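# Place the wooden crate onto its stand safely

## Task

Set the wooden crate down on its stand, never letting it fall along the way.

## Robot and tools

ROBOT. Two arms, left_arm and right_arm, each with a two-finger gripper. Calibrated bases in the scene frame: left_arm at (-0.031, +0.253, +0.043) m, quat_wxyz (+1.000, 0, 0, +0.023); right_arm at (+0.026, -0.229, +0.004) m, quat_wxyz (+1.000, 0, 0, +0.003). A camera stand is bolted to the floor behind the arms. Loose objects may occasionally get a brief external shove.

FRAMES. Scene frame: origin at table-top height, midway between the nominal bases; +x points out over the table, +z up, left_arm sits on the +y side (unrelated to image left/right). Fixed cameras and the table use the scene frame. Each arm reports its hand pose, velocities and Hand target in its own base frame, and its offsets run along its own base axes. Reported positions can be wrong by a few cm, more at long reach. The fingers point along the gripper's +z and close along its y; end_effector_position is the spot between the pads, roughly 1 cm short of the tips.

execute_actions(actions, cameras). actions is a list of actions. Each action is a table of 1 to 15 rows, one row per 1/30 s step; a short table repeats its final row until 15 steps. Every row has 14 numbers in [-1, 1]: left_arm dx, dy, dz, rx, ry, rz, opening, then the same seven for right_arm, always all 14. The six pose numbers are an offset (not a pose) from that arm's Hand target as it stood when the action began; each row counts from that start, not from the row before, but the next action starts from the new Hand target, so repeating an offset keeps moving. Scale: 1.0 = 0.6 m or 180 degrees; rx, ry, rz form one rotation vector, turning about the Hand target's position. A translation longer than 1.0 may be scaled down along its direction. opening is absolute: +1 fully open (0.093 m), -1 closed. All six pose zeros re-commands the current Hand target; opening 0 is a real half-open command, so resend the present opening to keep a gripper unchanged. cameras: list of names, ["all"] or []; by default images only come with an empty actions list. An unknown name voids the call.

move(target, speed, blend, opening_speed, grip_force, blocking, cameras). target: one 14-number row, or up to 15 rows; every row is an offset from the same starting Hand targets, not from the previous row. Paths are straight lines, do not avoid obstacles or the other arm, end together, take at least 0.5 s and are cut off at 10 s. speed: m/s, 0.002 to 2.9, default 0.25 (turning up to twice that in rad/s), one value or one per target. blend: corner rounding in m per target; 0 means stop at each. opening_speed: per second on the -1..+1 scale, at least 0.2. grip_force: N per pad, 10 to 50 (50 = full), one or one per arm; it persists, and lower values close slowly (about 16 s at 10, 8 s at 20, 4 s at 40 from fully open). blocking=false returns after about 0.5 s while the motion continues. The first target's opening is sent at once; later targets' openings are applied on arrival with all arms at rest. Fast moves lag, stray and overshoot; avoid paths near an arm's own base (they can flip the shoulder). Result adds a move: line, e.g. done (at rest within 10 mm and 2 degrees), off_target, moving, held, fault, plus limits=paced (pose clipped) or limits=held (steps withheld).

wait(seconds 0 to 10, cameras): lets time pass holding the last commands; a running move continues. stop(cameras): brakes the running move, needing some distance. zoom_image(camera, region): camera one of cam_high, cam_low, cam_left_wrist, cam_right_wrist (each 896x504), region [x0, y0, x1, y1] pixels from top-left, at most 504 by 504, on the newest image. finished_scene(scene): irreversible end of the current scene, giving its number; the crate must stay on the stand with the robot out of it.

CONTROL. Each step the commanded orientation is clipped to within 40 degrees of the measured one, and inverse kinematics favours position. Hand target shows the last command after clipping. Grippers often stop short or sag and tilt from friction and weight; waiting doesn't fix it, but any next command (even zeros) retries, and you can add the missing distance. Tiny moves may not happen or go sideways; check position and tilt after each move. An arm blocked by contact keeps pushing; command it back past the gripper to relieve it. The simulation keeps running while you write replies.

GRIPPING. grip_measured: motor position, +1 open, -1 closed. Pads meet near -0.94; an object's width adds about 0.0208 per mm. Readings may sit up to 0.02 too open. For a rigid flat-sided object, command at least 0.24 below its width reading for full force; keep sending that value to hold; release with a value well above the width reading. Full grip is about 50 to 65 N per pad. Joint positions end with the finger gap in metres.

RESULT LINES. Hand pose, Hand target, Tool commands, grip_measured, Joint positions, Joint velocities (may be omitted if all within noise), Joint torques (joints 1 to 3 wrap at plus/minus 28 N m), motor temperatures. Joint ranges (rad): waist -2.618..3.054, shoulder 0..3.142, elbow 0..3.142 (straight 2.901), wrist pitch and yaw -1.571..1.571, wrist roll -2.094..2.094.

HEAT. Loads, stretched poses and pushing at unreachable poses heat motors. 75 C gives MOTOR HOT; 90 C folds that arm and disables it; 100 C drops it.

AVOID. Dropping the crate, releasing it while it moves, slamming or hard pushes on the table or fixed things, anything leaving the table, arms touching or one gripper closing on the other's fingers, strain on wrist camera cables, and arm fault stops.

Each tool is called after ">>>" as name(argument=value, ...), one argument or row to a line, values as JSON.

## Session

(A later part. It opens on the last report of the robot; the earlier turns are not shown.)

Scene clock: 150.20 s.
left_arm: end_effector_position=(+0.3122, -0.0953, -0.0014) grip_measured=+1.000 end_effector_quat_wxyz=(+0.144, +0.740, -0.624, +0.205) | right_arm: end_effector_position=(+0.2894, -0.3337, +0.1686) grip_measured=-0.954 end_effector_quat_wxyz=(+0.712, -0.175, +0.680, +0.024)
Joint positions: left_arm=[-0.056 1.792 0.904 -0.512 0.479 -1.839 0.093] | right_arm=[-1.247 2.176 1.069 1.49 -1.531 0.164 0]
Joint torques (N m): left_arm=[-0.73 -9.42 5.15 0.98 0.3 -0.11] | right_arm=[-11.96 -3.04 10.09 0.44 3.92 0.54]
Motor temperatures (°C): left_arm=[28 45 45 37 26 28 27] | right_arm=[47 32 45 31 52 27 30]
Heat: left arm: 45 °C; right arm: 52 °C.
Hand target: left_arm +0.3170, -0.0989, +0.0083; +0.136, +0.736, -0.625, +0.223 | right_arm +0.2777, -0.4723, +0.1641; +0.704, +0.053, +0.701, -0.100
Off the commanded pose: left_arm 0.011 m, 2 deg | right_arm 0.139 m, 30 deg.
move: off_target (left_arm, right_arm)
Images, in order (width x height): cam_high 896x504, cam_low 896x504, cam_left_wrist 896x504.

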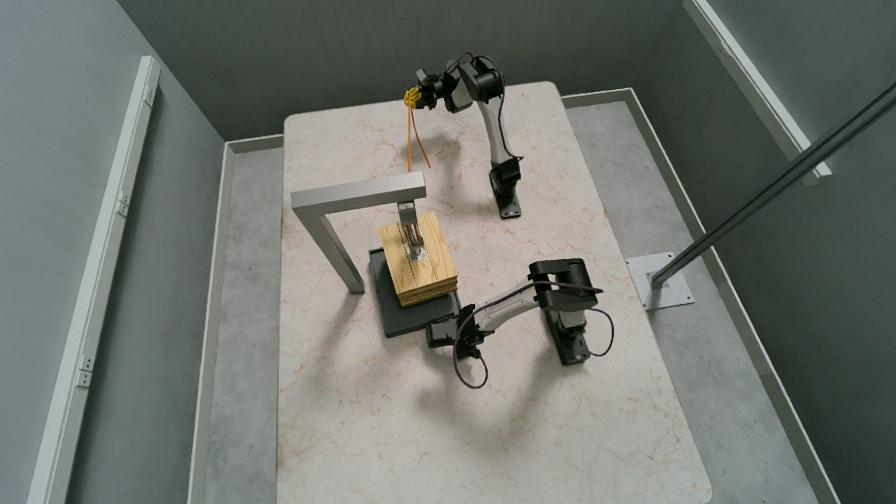

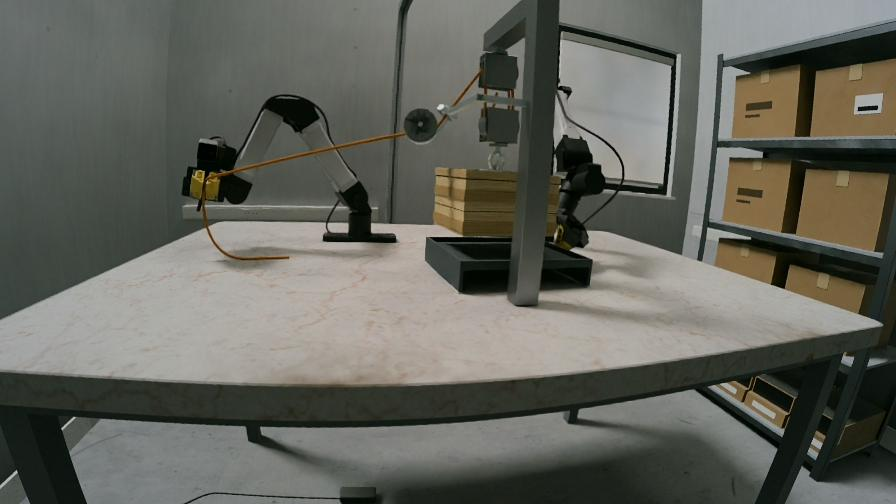

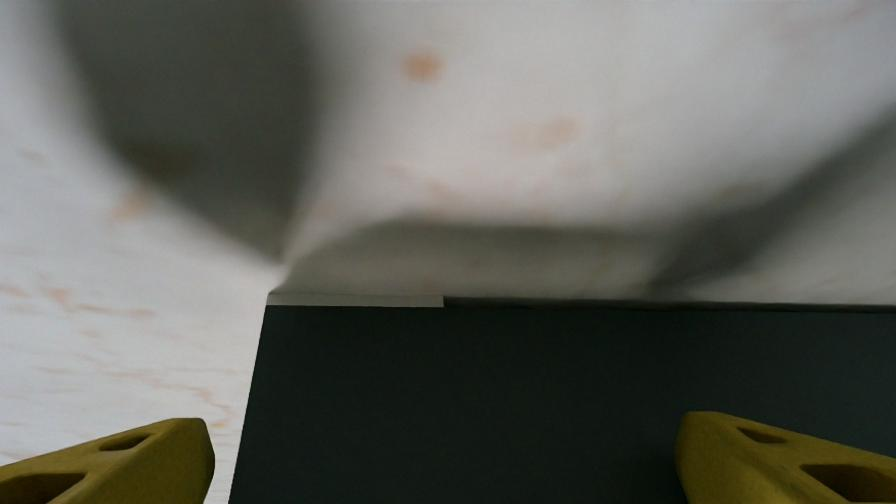

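>>> move(
  target=[
    [0,0.04,0.03,0,0,0,1,0,0,0,0,0,0,-1],
    [-0.055,0.03,0.16,0,0,0,1,0,0,0,0,0,0,-1],
    [-0.055,-0.1,0.16,0,0,0,1,0,0,0,0,0,0,-1],
  ],
  cameras=["cam_low","cam_high","cam_left_wrist"],
  speed=0.15,
  blend=[0.01,0.02,0],
)

>>> zoom_image(
  camera="cam_high",
  region=[340, 190, 560, 434],
)

Scene clock: 156.70 s.
left_arm: end_effector_position=(+0.2723, -0.1549, +0.0923) grip_measured=+1.000 end_effector_quat_wxyz=(+0.150, +0.740, -0.624, +0.202) | right_arm: end_effector_position=(+0.2895, -0.3341, +0.1685) grip_measured=-0.954 end_effector_quat_wxyz=(+0.712, -0.175, +0.680, +0.024)
Joint positions: left_arm=[-0.288 1.5 0.995 -0.796 0.436 -2.088 0.093] | right_arm=[-1.247 2.177 1.071 1.49 -1.531 0.165 0]
Joint torques (N m): left_arm=[-0.84 -6.02 9.11 1.16 0.08 -0.09] | right_arm=[-11.97 -3.18 9.89 0.44 3.92 0.53]
Heat: left arm: 45 °C; right arm: 53 °C.
Hand target: left_arm +0.2841, -0.1588, +0.1042; +0.136, +0.736, -0.625, +0.223 | right_arm +0.2777, -0.4723, +0.1641; +0.704, +0.053, +0.701, -0.100
Off the commanded pose: left_arm 0.017 m, 3 deg | right_arm 0.139 m, 30 deg.
joint sent to its limit (left arm) — joint 6 (wrist roll), lower limit. The joint targets still meet the commanded pose.
move: off_target (left_arm, right_arm)
Images, in order (width x height): cam_high 896x504, cam_low 896x504, cam_left_wrist 896x504.

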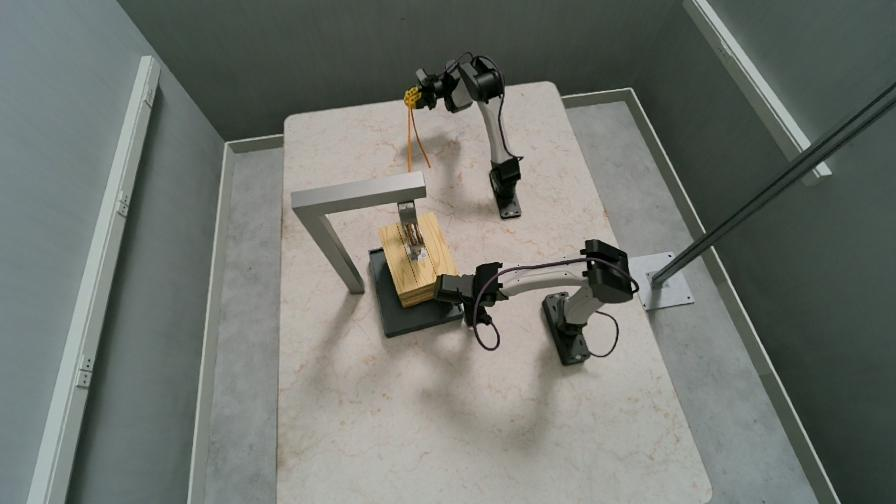

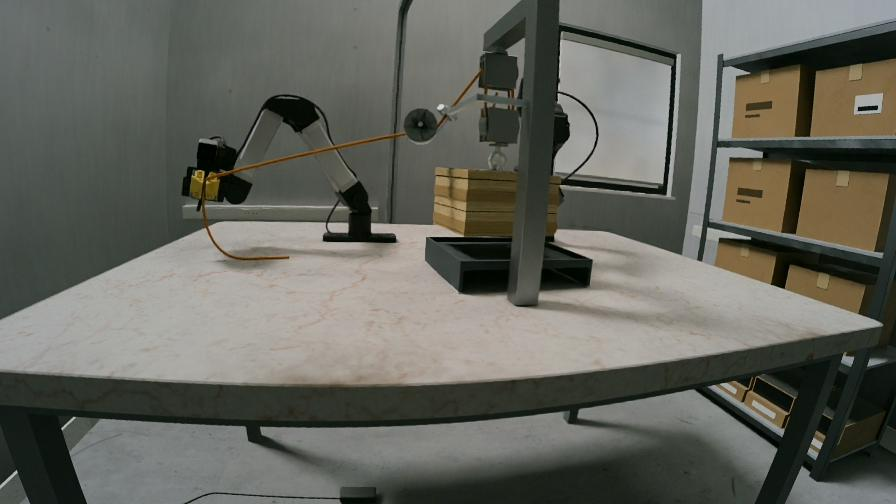

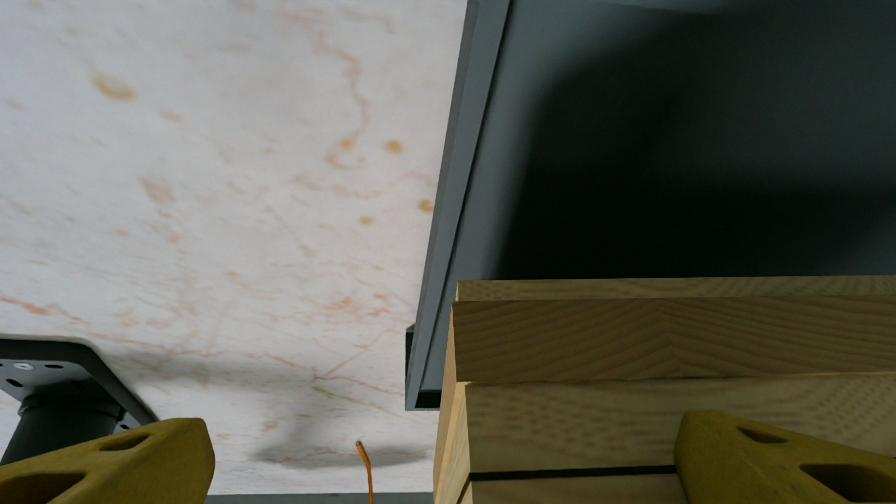

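Scaled by 2.066 from the camera's 896x504 image, which has a finer 1280x720 frame.

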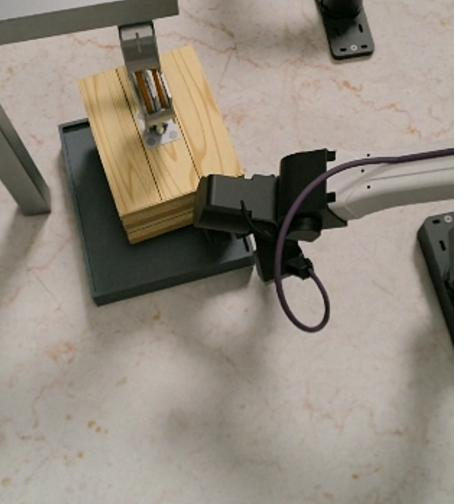

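>>> move(
  target=[0.018,0.016,-0.09,0,0,0,1,0,0,0,0,0,0,-1],
  cameras=["cam_left_wrist"],
  speed=0.1,
)

Scene clock: 163.63 s.
left_arm: end_effector_position=(+0.2912, -0.1497, +0.0506) grip_measured=+1.000 end_effector_quat_wxyz=(+0.138, +0.738, -0.624, +0.217) | right_arm: end_effector_position=(+0.2895, -0.3341, +0.1685) grip_measured=-0.954 end_effector_quat_wxyz=(+0.712, -0.175, +0.680, +0.024)
Joint positions: left_arm=[-0.257 1.596 0.906 -0.586 0.434 -2.059 0.093] | right_arm=[-1.247 2.177 1.071 1.49 -1.531 0.165 0]
Joint torques (N m): left_arm=[0.38 -5.24 6.23 1.21 0.24 0.09] | right_arm=[-11.95 -3.1 10 0.44 3.92 0.54]
Heat: left arm: 45 °C; right arm: 54 °C.
Hand target: left_arm +0.2949, -0.1494, +0.0503; +0.136, +0.735, -0.625, +0.223 | right_arm +0.2777, -0.4723, +0.1641; +0.704, +0.053, +0.701, -0.100
Off the commanded pose: left_arm 0.004 m, 1 deg | right_arm 0.139 m, 30 deg.
move: off_target (right_arm)
Images, in order (width x height): cam_left_wrist 896x504.

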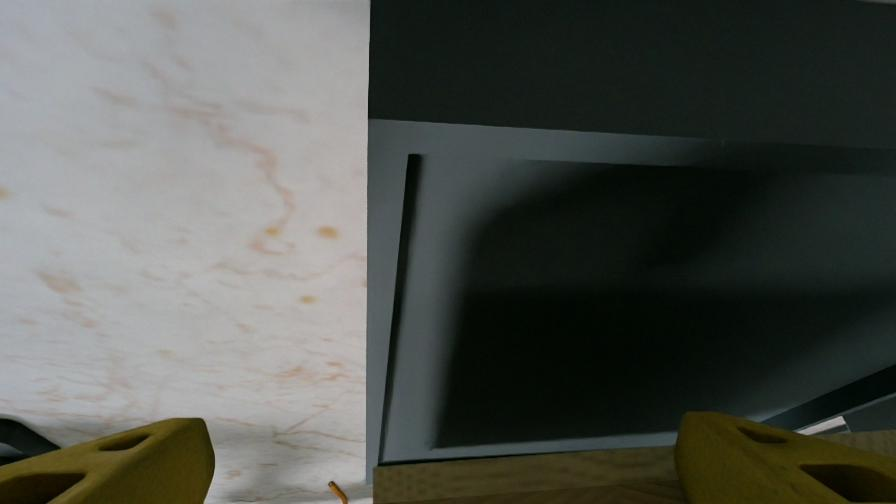

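>>> move(
  target=[-0.037,0.03,-0.05,0,0,0,1,0,0,0,0,0,0,-1],
  cameras=["cam_left_wrist"],
  speed=0.1,
)

Scene clock: 166.83 s.
left_arm: end_effector_position=(+0.2678, -0.1309, +0.0139) grip_measured=+1.000 end_effector_quat_wxyz=(+0.142, +0.741, -0.623, +0.206) | right_arm: end_effector_position=(+0.2895, -0.3341, +0.1685) grip_measured=-0.954 end_effector_quat_wxyz=(+0.712, -0.175, +0.680, +0.024)
Joint positions: left_arm=[-0.21 1.596 0.746 -0.471 0.444 -2.009 0.093] | right_arm=[-1.247 2.177 1.071 1.49 -1.531 0.165 0]
Joint torques (N m): left_arm=[0.42 -7.15 5.37 1.08 0.27 0.09] | right_arm=[-11.95 -3.1 10.02 0.44 3.92 0.54]
Motor temperatures (°C): left_arm=[28 43 45 37 26 28 26] | right_arm=[49 32 47 30 55 27 30]
Heat: left arm: 45 °C; right arm: 55 °C.
Hand target: left_arm +0.2726, -0.1313, +0.0203; +0.136, +0.735, -0.625, +0.223 | right_arm +0.2777, -0.4723, +0.1641; +0.704, +0.053, +0.701, -0.100
Off the commanded pose: left_arm 0.008 m, 2 deg | right_arm 0.139 m, 30 deg.
move: off_target (right_arm)
Images, in order (width x height): cam_left_wrist 896x504.

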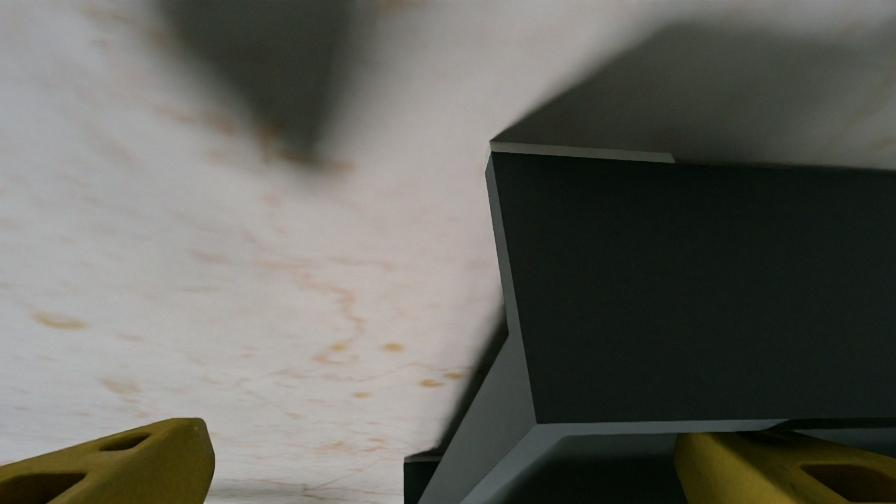

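>>> move(
  target=[
    [0.005,-0.01,-0.018,0,0,0,1,0,0,0,0,0,0,-1],
    [0.005,-0.01,-0.018,0,0,0,-1,0,0,0,0,0,0,-1],
  ],
  cameras=["cam_left_wrist","cam_high","cam_low"],
  speed=0.08,
  opening_speed=0.8,
)

Scene clock: 172.43 s.
left_arm: end_effector_position=(+0.2763, -0.1396, +0.0133) grip_measured=-0.897 end_effector_quat_wxyz=(+0.137, +0.723, -0.636, +0.232) | right_arm: end_effector_position=(+0.2895, -0.3341, +0.1685) grip_measured=-0.954 end_effector_quat_wxyz=(+0.712, -0.175, +0.680, +0.024)
Joint positions: left_arm=[-0.224 1.61 0.736 -0.396 0.46 -1.993 0.002] | right_arm=[-1.247 2.177 1.071 1.49 -1.531 0.165 0]
Joint torques (N m): left_arm=[-0.13 -4.74 5.42 1.04 0.02 -0.32] | right_arm=[-11.95 -3.1 10 0.44 3.92 0.54]
Motor temperatures (°C): left_arm=[28 42 44 37 26 28 26] | right_arm=[50 32 48 30 56 27 30]
Heat: left arm: 44 °C; right arm: 56 °C.
Hand target: left_arm +0.2756, -0.1374, +0.0096; +0.136, +0.735, -0.625, +0.223 | right_arm +0.2777, -0.4723, +0.1641; +0.704, +0.053, +0.701, -0.100
Off the commanded pose: left_arm 0.004 m, 2 deg | right_arm 0.139 m, 30 deg.
move: off_target (right_arm)
Images, in order (width x height): cam_high 896x504, cam_low 896x504, cam_left_wrist 896x504.

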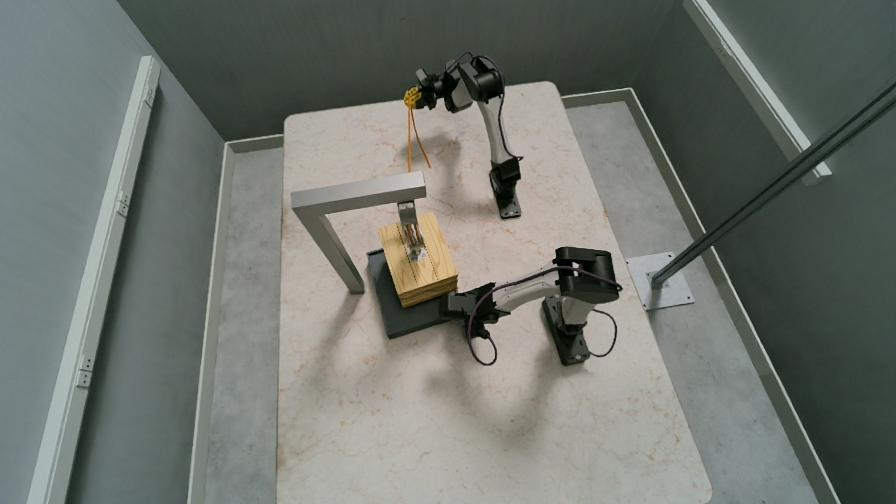

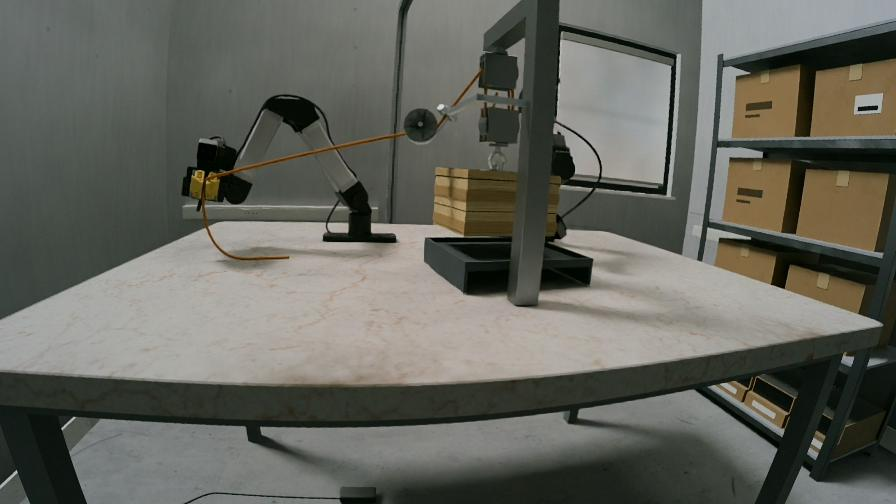

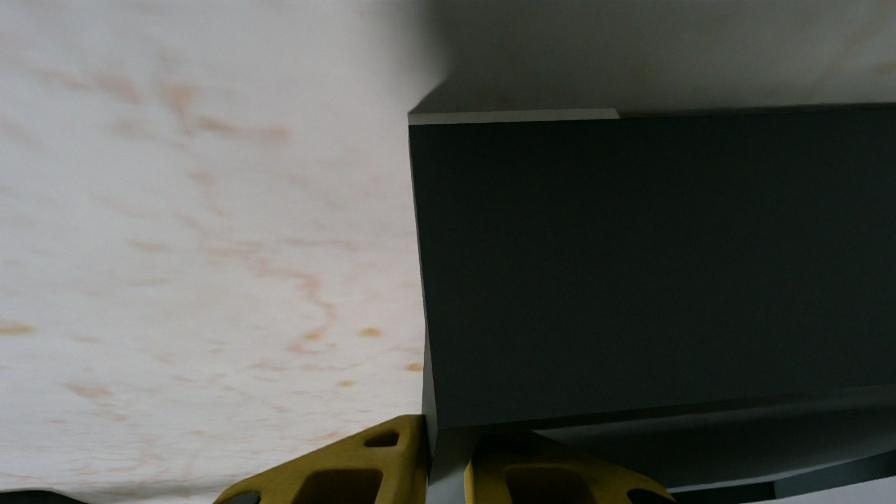

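>>> zoom_image(
  camera="cam_high",
  region=[340, 190, 500, 350],
)

Scaled by 3.150 from the camera's 896x504 image, which has a finer 1280x720 frame.

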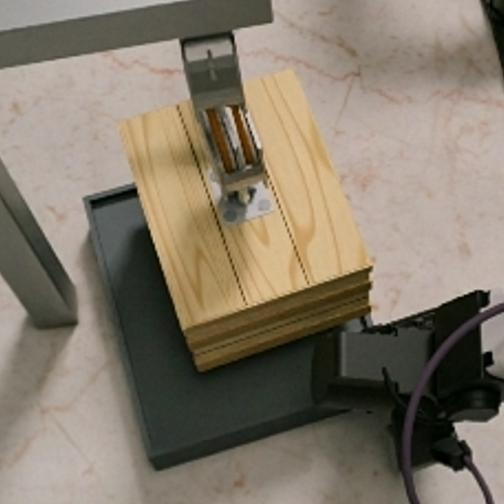

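>>> move(
  target=[-0.06,-0.02,0.0,0,0,0.016,-1,0,0,0,0,0,0,-1],
  cameras=["cam_left_wrist","cam_high","cam_low"],
  speed=0.08,
)

>>> zoom_image(
  camera="cam_high",
  region=[340, 190, 500, 350],
)

Scene clock: 179.13 s.
left_arm: end_effector_position=(+0.2503, -0.1512, +0.0126) grip_measured=-0.920 end_effector_quat_wxyz=(+0.143, +0.730, -0.624, +0.240) | right_arm: end_effector_position=(+0.2895, -0.3341, +0.1685) grip_measured=-0.954 end_effector_quat_wxyz=(+0.712, -0.175, +0.680, +0.024)
Joint positions: left_arm=[-0.288 1.513 0.622 -0.329 0.454 -2.097 0.001] | right_arm=[-1.247 2.177 1.071 1.49 -1.531 0.165 0]
Joint torques (N m): left_arm=[-1.16 -6.17 4.29 0.81 0.02 -0.02] | right_arm=[-11.95 -3.1 10 0.44 3.92 0.54]
Motor temperatures (°C): left_arm=[28 41 44 37 26 28 27] | right_arm=[50 32 49 30 57 27 30]
Heat: left arm: 44 °C; right arm: 57 °C.
Hand target: left_arm +0.2396, -0.1493, +0.0095; +0.130, +0.751, -0.606, +0.226 | right_arm +0.2777, -0.4723, +0.1641; +0.704, +0.053, +0.701, -0.100
Off the commanded pose: left_arm 0.011 m, 4 deg | right_arm 0.139 m, 30 deg.
joint sent to its limit (left arm) — joint 6 (wrist roll), lower limit. The joint targets are off in orientation, not in position.
move: off_target (left_arm, right_arm)
Images, in order (width x height): cam_high 896x504, cam_low 896x504, cam_left_wrist 896x504.

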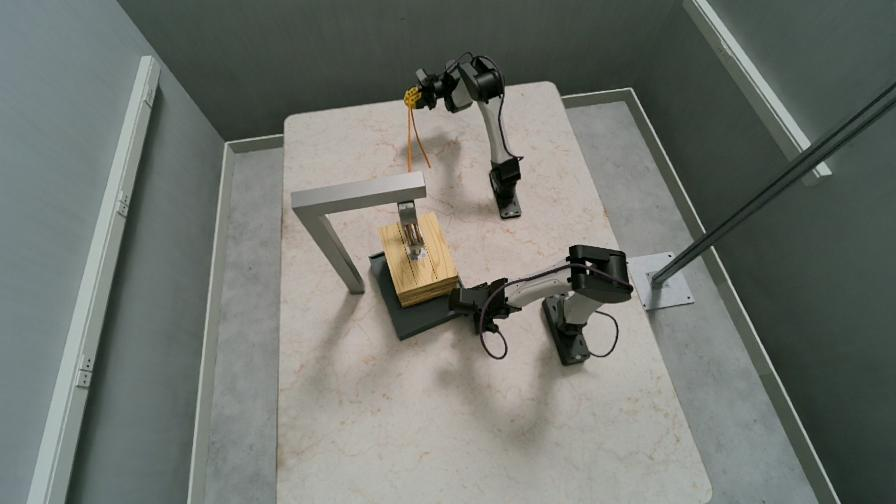

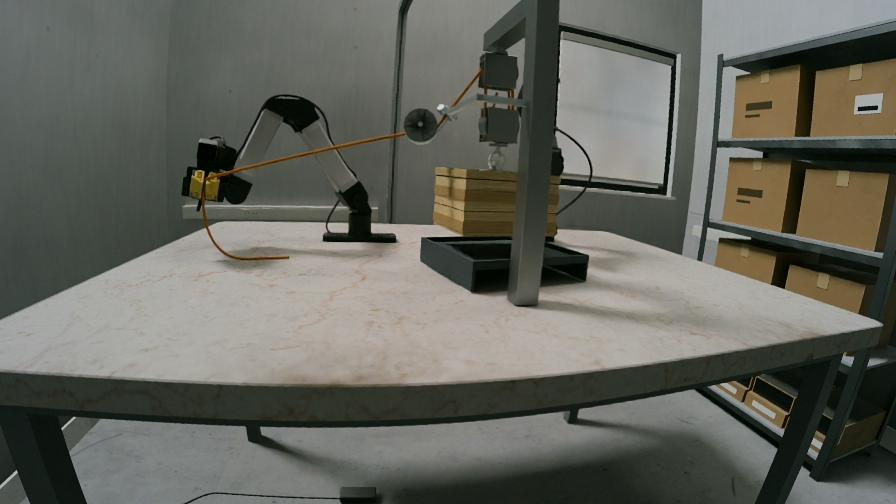

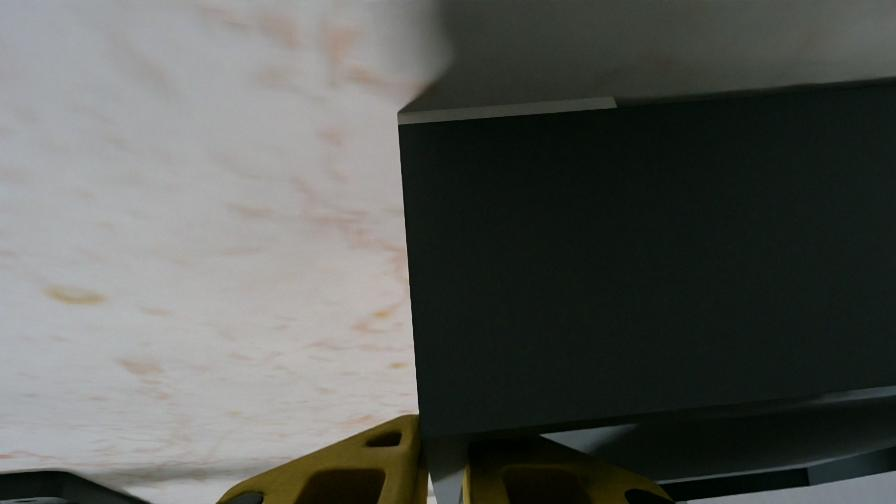

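Scaled by 3.150 from the camera's 896x504 image, which has a finer 1280x720 frame.

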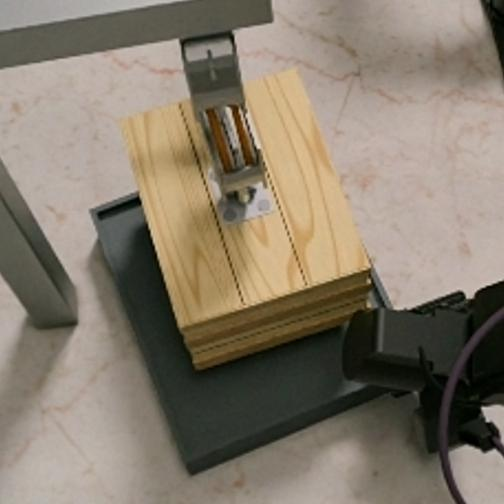

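>>> move(
  target=[0.035,-0.075,0.0,0,0,0,-1,0,0,0,0,0,0,-1],
  cameras=["cam_left_wrist","cam_high","cam_low"],
  speed=0.08,
)

>>> zoom_image(
  camera="cam_high",
  region=[340, 190, 500, 350],
)

Scene clock: 183.87 s.
left_arm: end_effector_position=(+0.2637, -0.1858, +0.0130) grip_measured=-0.923 end_effector_quat_wxyz=(+0.156, +0.701, -0.658, +0.226) | right_arm: end_effector_position=(+0.2895, -0.3341, +0.1685) grip_measured=-0.954 end_effector_quat_wxyz=(+0.712, -0.175, +0.680, +0.024)
Joint positions: left_arm=[-0.384 1.638 0.756 -0.353 0.451 -2.097 0.001] | right_arm=[-1.247 2.177 1.071 1.49 -1.531 0.165 0]
Joint torques (N m): left_arm=[-2.56 -3.52 6.69 1.12 0.25 0] | right_arm=[-11.95 -3.08 10.02 0.44 3.92 0.51]
Motor temperatures (°C): left_arm=[28 41 43 37 26 28 27] | right_arm=[51 32 50 30 58 27 31]
Heat: left arm: 43 °C; right arm: 58 °C.
Hand target: left_arm +0.2606, -0.1943, +0.0095; +0.130, +0.751, -0.606, +0.226 | right_arm +0.2777, -0.4723, +0.1641; +0.704, +0.053, +0.701, -0.100
Off the commanded pose: left_arm 0.010 m, 9 deg | right_arm 0.139 m, 30 deg.
joint sent to its limit (left arm) — joint 6 (wrist roll), lower limit. The joint targets are off in orientation, not in position.
move: off_target (left_arm, right_arm)
Images, in order (width x height): cam_high 896x504, cam_low 896x504, cam_left_wrist 896x504.

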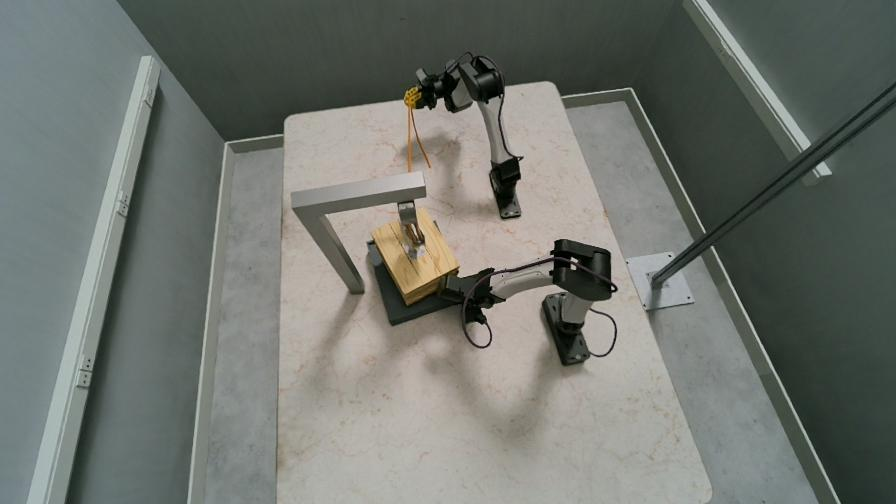

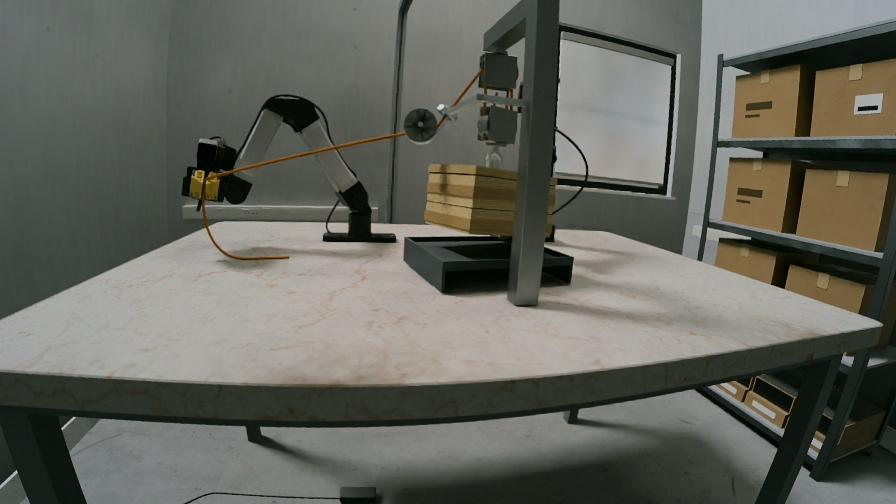

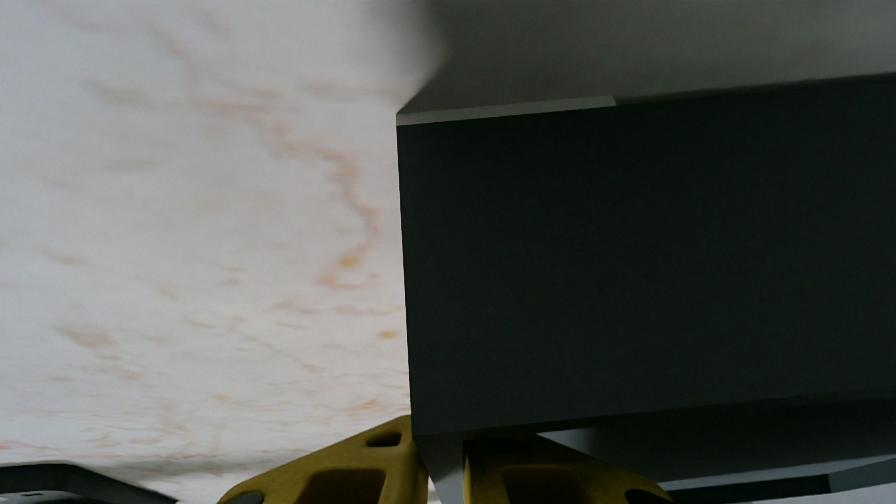

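Scaled by 3.150 from the camera's 896x504 image, which has a finer 1280x720 frame.

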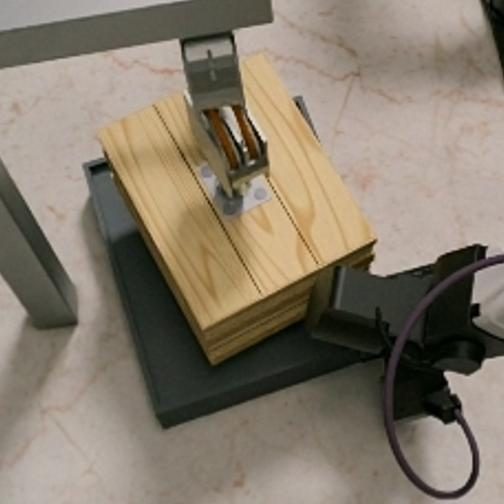

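>>> move(
  target=[
    [0.01,0.0,0.0,0,0,0,-1,0,0,0,0,0,0,-1],
    [0.01,0.0,0.0,0,0,0,-0.2,0,0,0,0,0,0,-1],
    [-0.005,0.16,0.17,0,0,0,-0.2,0,0,0,0,0,0,-1],
  ],
  cameras=["cam_left_wrist","cam_high","cam_low"],
  speed=0.08,
)

>>> zoom_image(
  camera="cam_high",
  region=[340, 190, 500, 350],
)

Scene clock: 189.73 s.
left_arm: end_effector_position=(+0.2507, -0.0981, +0.0974) grip_measured=-0.203 end_effector_quat_wxyz=(+0.139, +0.757, -0.604, +0.206) | right_arm: end_effector_position=(+0.2905, -0.3371, +0.1673) grip_measured=-0.954 end_effector_quat_wxyz=(+0.712, -0.172, +0.680, +0.027)
Joint positions: left_arm=[-0.091 1.364 0.906 -0.904 0.462 -1.935 0.035] | right_arm=[-1.247 2.19 1.087 1.49 -1.531 0.176 0]
Joint torques (N m): left_arm=[0.44 -5.96 8.96 0.77 0.29 0.09] | right_arm=[-11.82 -3.77 9.43 0.48 3.92 0.49]
Motor temperatures (°C): left_arm=[28 40 44 37 26 28 27] | right_arm=[51 32 50 30 59 27 31]
Heat: left arm: 44 °C; right arm: 59 °C.
Hand target: left_arm +0.2576, -0.0983, +0.1115; +0.130, +0.751, -0.606, +0.226 | right_arm +0.2777, -0.4723, +0.1640; +0.704, +0.053, +0.701, -0.100
Off the commanded pose: left_arm 0.016 m, 3 deg | right_arm 0.136 m, 30 deg.
move: off_target (left_arm, right_arm); target 2's new opening was sent with left_arm's hand 0.009 m and 9 deg from that target
Images, in order (width x height): cam_high 896x504, cam_low 896x504, cam_left_wrist 896x504.

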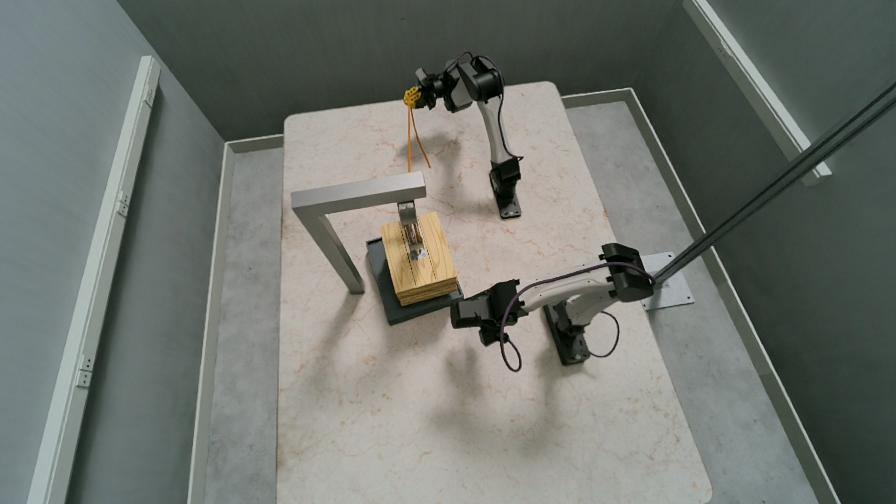

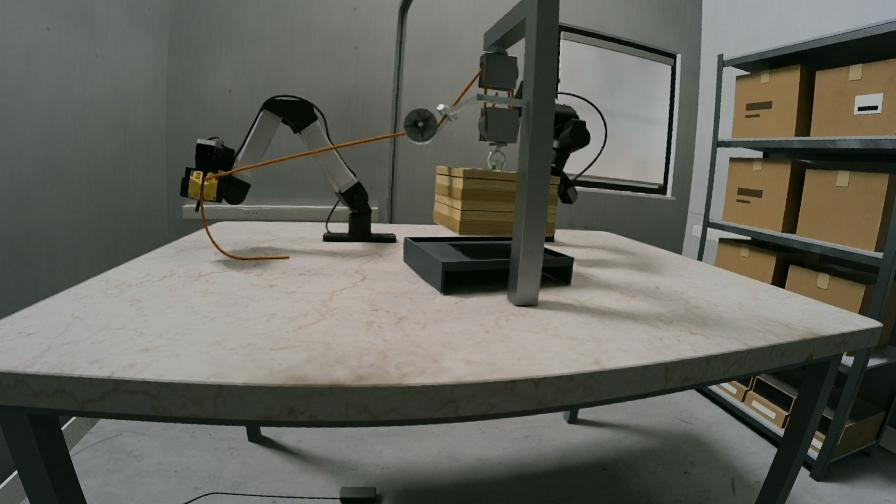

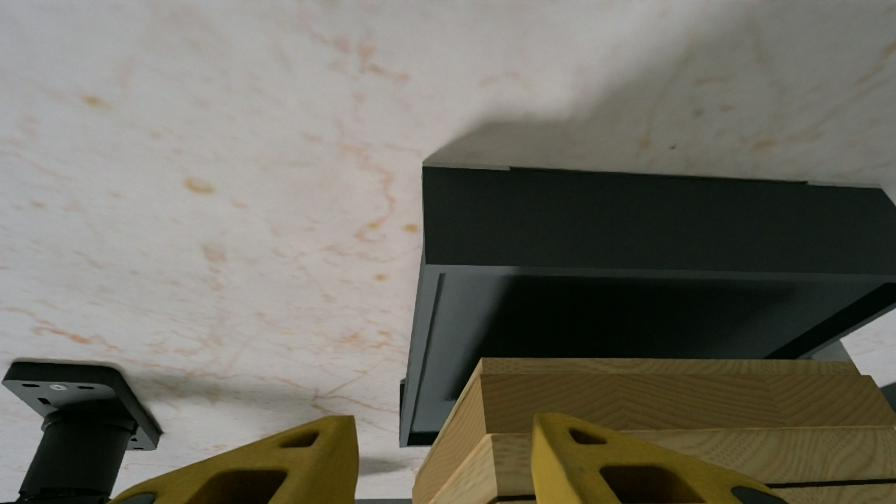

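Scaled by 3.150 from the camera's 896x504 image, which has a finer 1280x720 frame.

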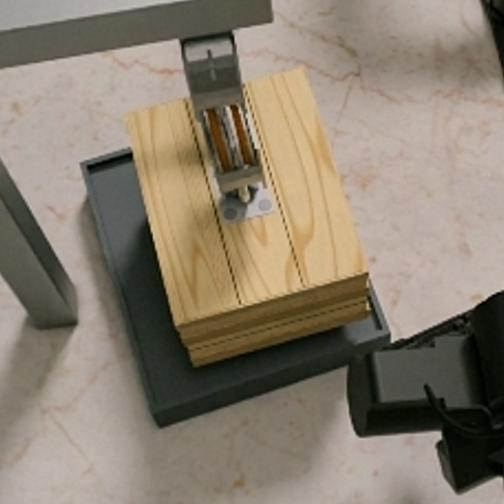

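>>> move(
  target=[
    [-0.13,0.08,0.15,0.3875,-0.251,-0.444,-0.3,0,0,0,0,0,0,-1],
    [-0.067,-0.125,-0.0,0.3875,-0.251,-0.444,-0.3,0,0,0,0,0,0,-1],
  ],
  cameras=["cam_left_wrist","cam_high","cam_low"],
  speed=[0.4,0.15],
)

>>> zoom_image(
  camera="cam_high",
  region=[340, 190, 500, 350],
)

Scene clock: 202.13 s.
left_arm: end_effector_position=(+0.2131, -0.1694, +0.1076) grip_measured=-0.297 end_effector_quat_wxyz=(+0.370, -0.030, +0.928, +0.023) | right_arm: end_effector_position=(+0.2909, -0.3382, +0.1671) grip_measured=-0.954 end_effector_quat_wxyz=(+0.712, -0.172, +0.680, +0.027)
Joint positions: left_arm=[-1.074 1.244 0.746 -0.716 -0.686 -1.01 0.031] | right_arm=[-1.247 2.194 1.092 1.49 -1.531 0.179 0]
Joint torques (N m): left_arm=[-0.42 -2.77 7.08 1.41 -0.7 -0.11] | right_arm=[-11.75 -3.82 9.4 0.49 3.92 0.49]
Motor temperatures (°C): left_arm=[28 39 46 36 26 28 27] | right_arm=[52 32 50 30 60 27 31]
Heat: left arm: 46 °C; right arm: 60 °C.
Hand target: left_arm +0.2173, -0.1733, +0.1114; +0.382, -0.038, +0.923, +0.017 | right_arm +0.2777, -0.4723, +0.1642; +0.704, +0.053, +0.701, -0.100
Off the commanded pose: left_arm 0.007 m, 2 deg | right_arm 0.135 m, 30 deg.
move: off_target (right_arm)
Images, in order (width x height): cam_high 896x504, cam_low 896x504, cam_left_wrist 896x504.

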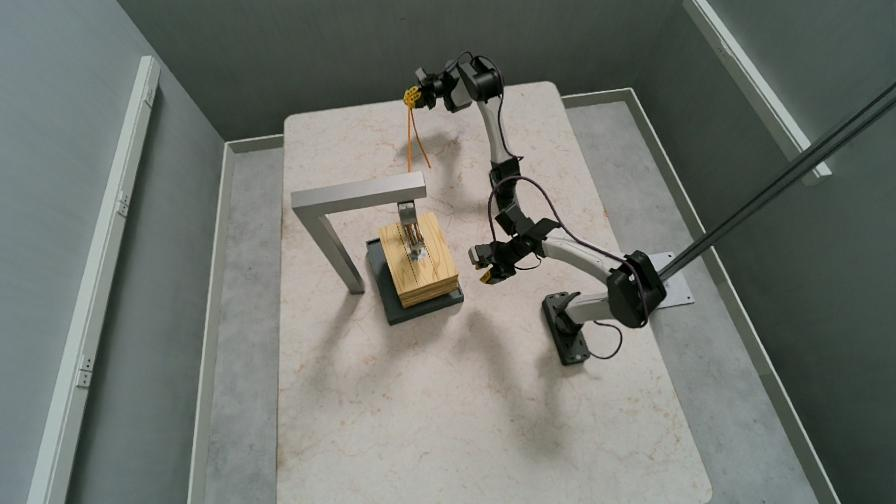

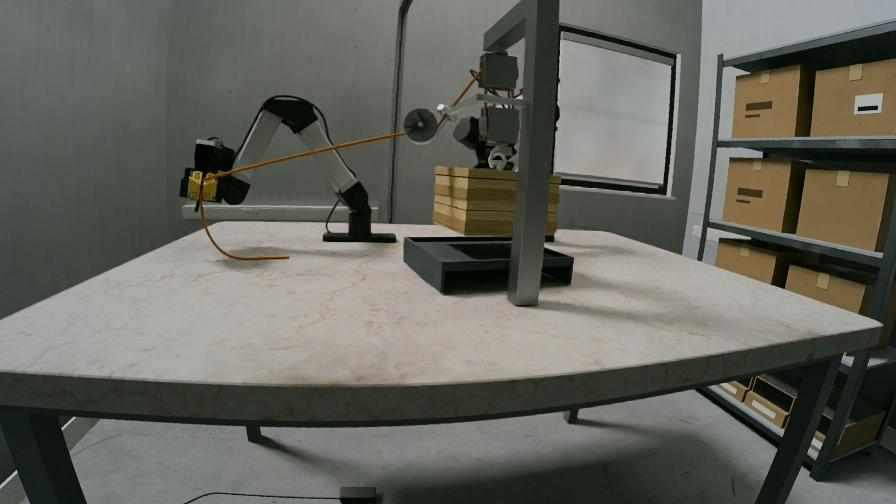

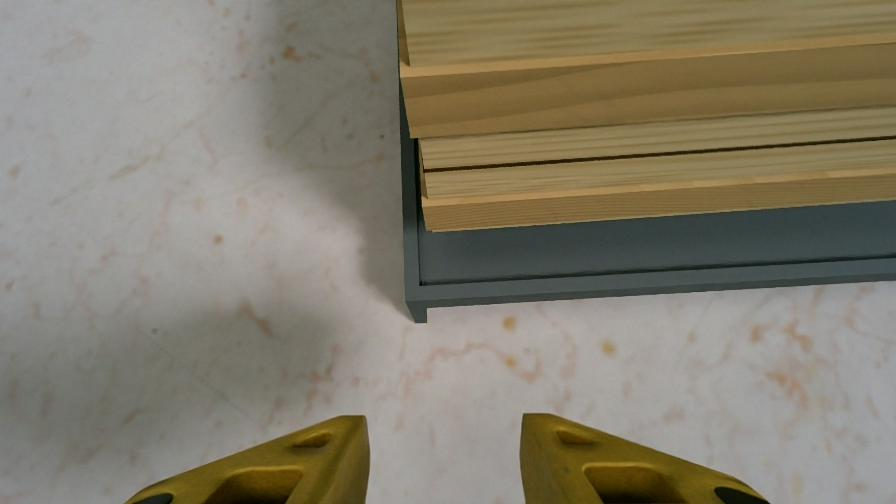

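Scaled by 3.150 from the camera's 896x504 image, which has a finer 1280x720 frame.

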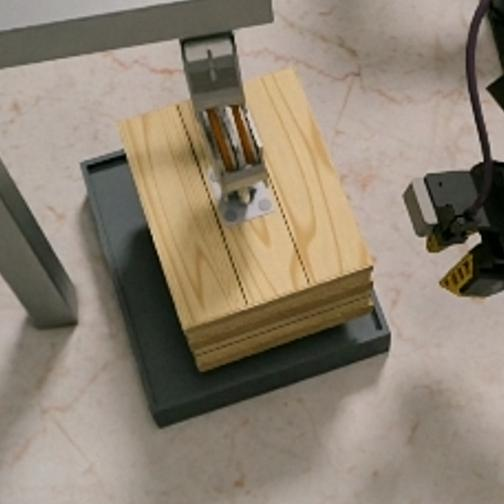

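>>> move(
  target=[0.085,0.036,-0.12,0,0,0,-0.3,0,0,0,0,0,0,-1],
  cameras=["cam_left_wrist"],
  speed=0.1,
)

Scene clock: 209.43 s.
left_arm: end_effector_position=(+0.2634, -0.1494, +0.0378) grip_measured=-0.297 end_effector_quat_wxyz=(+0.374, -0.035, +0.926, +0.023) | right_arm: end_effector_position=(+0.2909, -0.3382, +0.1671) grip_measured=-0.954 end_effector_quat_wxyz=(+0.712, -0.172, +0.680, +0.028)
Joint positions: left_arm=[-0.831 1.416 0.532 -0.162 -0.591 -0.743 0.031] | right_arm=[-1.247 2.194 1.092 1.49 -1.531 0.18 0]
Joint torques (N m): left_arm=[0.46 -3.55 5.97 1.86 -0.41 0.05] | right_arm=[-11.75 -3.81 9.4 0.49 3.92 0.48]
Motor temperatures (°C): left_arm=[28 38 45 37 26 28 27] | right_arm=[52 32 49 30 62 27 31]
Heat: left arm: 45 °C; right arm: 62 °C.
Hand target: left_arm +0.2684, -0.1518, +0.0395; +0.382, -0.038, +0.923, +0.016 | right_arm +0.2777, -0.4723, +0.1642; +0.704, +0.053, +0.701, -0.100
Off the commanded pose: left_arm 0.006 m, 1 deg | right_arm 0.135 m, 30 deg.
move: off_target (right_arm)
Images, in order (width x height): cam_left_wrist 896x504.

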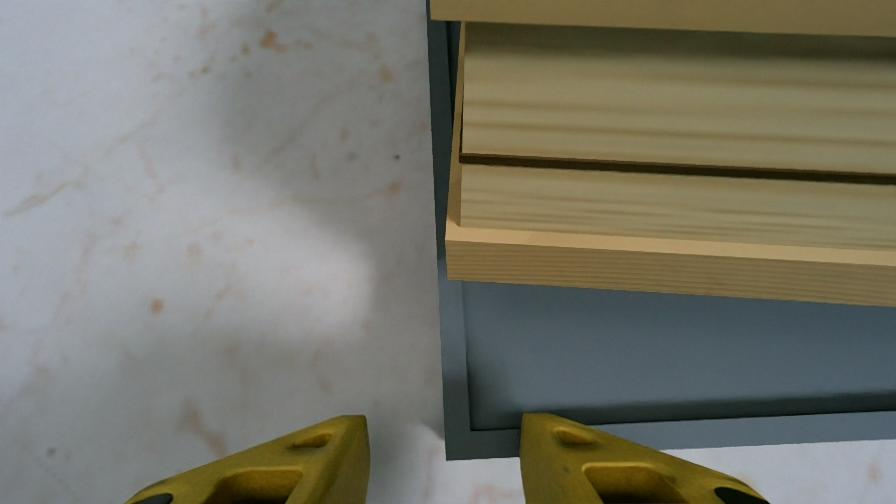

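>>> move(
  target=[0.045,-0.003,-0.058,0,0,0,-0.3,0,0,0,0,0,0,-1],
  cameras=["cam_left_wrist"],
  speed=0.08,
)

Scene clock: 211.73 s.
left_arm: end_effector_position=(+0.2963, -0.1501, +0.0146) grip_measured=-0.297 end_effector_quat_wxyz=(+0.397, -0.059, +0.916, +0.019) | right_arm: end_effector_position=(+0.2909, -0.3382, +0.1671) grip_measured=-0.954 end_effector_quat_wxyz=(+0.712, -0.172, +0.680, +0.028)
Joint positions: left_arm=[-0.756 1.6 0.526 0.106 -0.591 -0.696 0.031] | right_arm=[-1.247 2.194 1.092 1.49 -1.531 0.18 0]
Joint torques (N m): left_arm=[0.64 -2.54 5.23 1.81 0.09 0.34] | right_arm=[-11.77 -3.81 9.4 0.49 3.92 0.48]
Motor temperatures (°C): left_arm=[28 38 45 37 26 28 27] | right_arm=[52 32 49 30 62 27 31]
Heat: left arm: 45 °C; right arm: 62 °C.
Hand target: left_arm +0.2954, -0.1535, +0.0046; +0.382, -0.038, +0.923, +0.017 | right_arm +0.2777, -0.4723, +0.1642; +0.704, +0.053, +0.701, -0.100
Off the commanded pose: left_arm 0.011 m, 3 deg | right_arm 0.135 m, 30 deg.
move: off_target (left_arm, right_arm)
Images, in order (width x height): cam_left_wrist 896x504.

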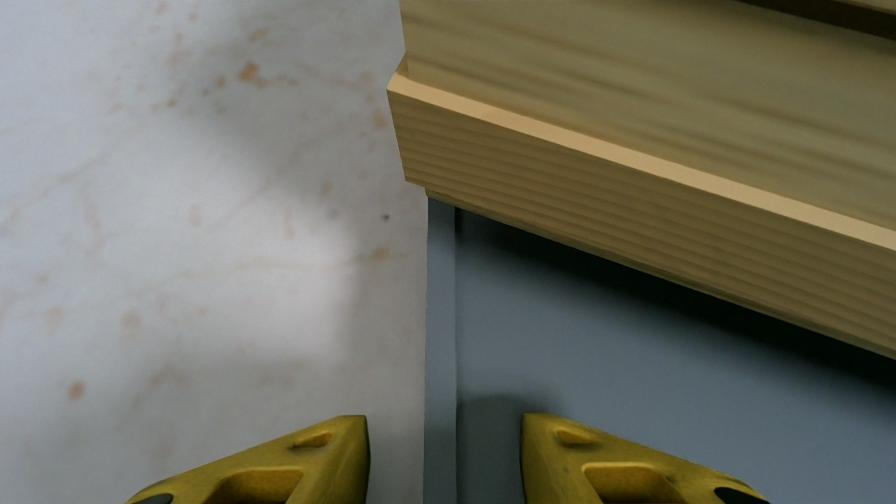

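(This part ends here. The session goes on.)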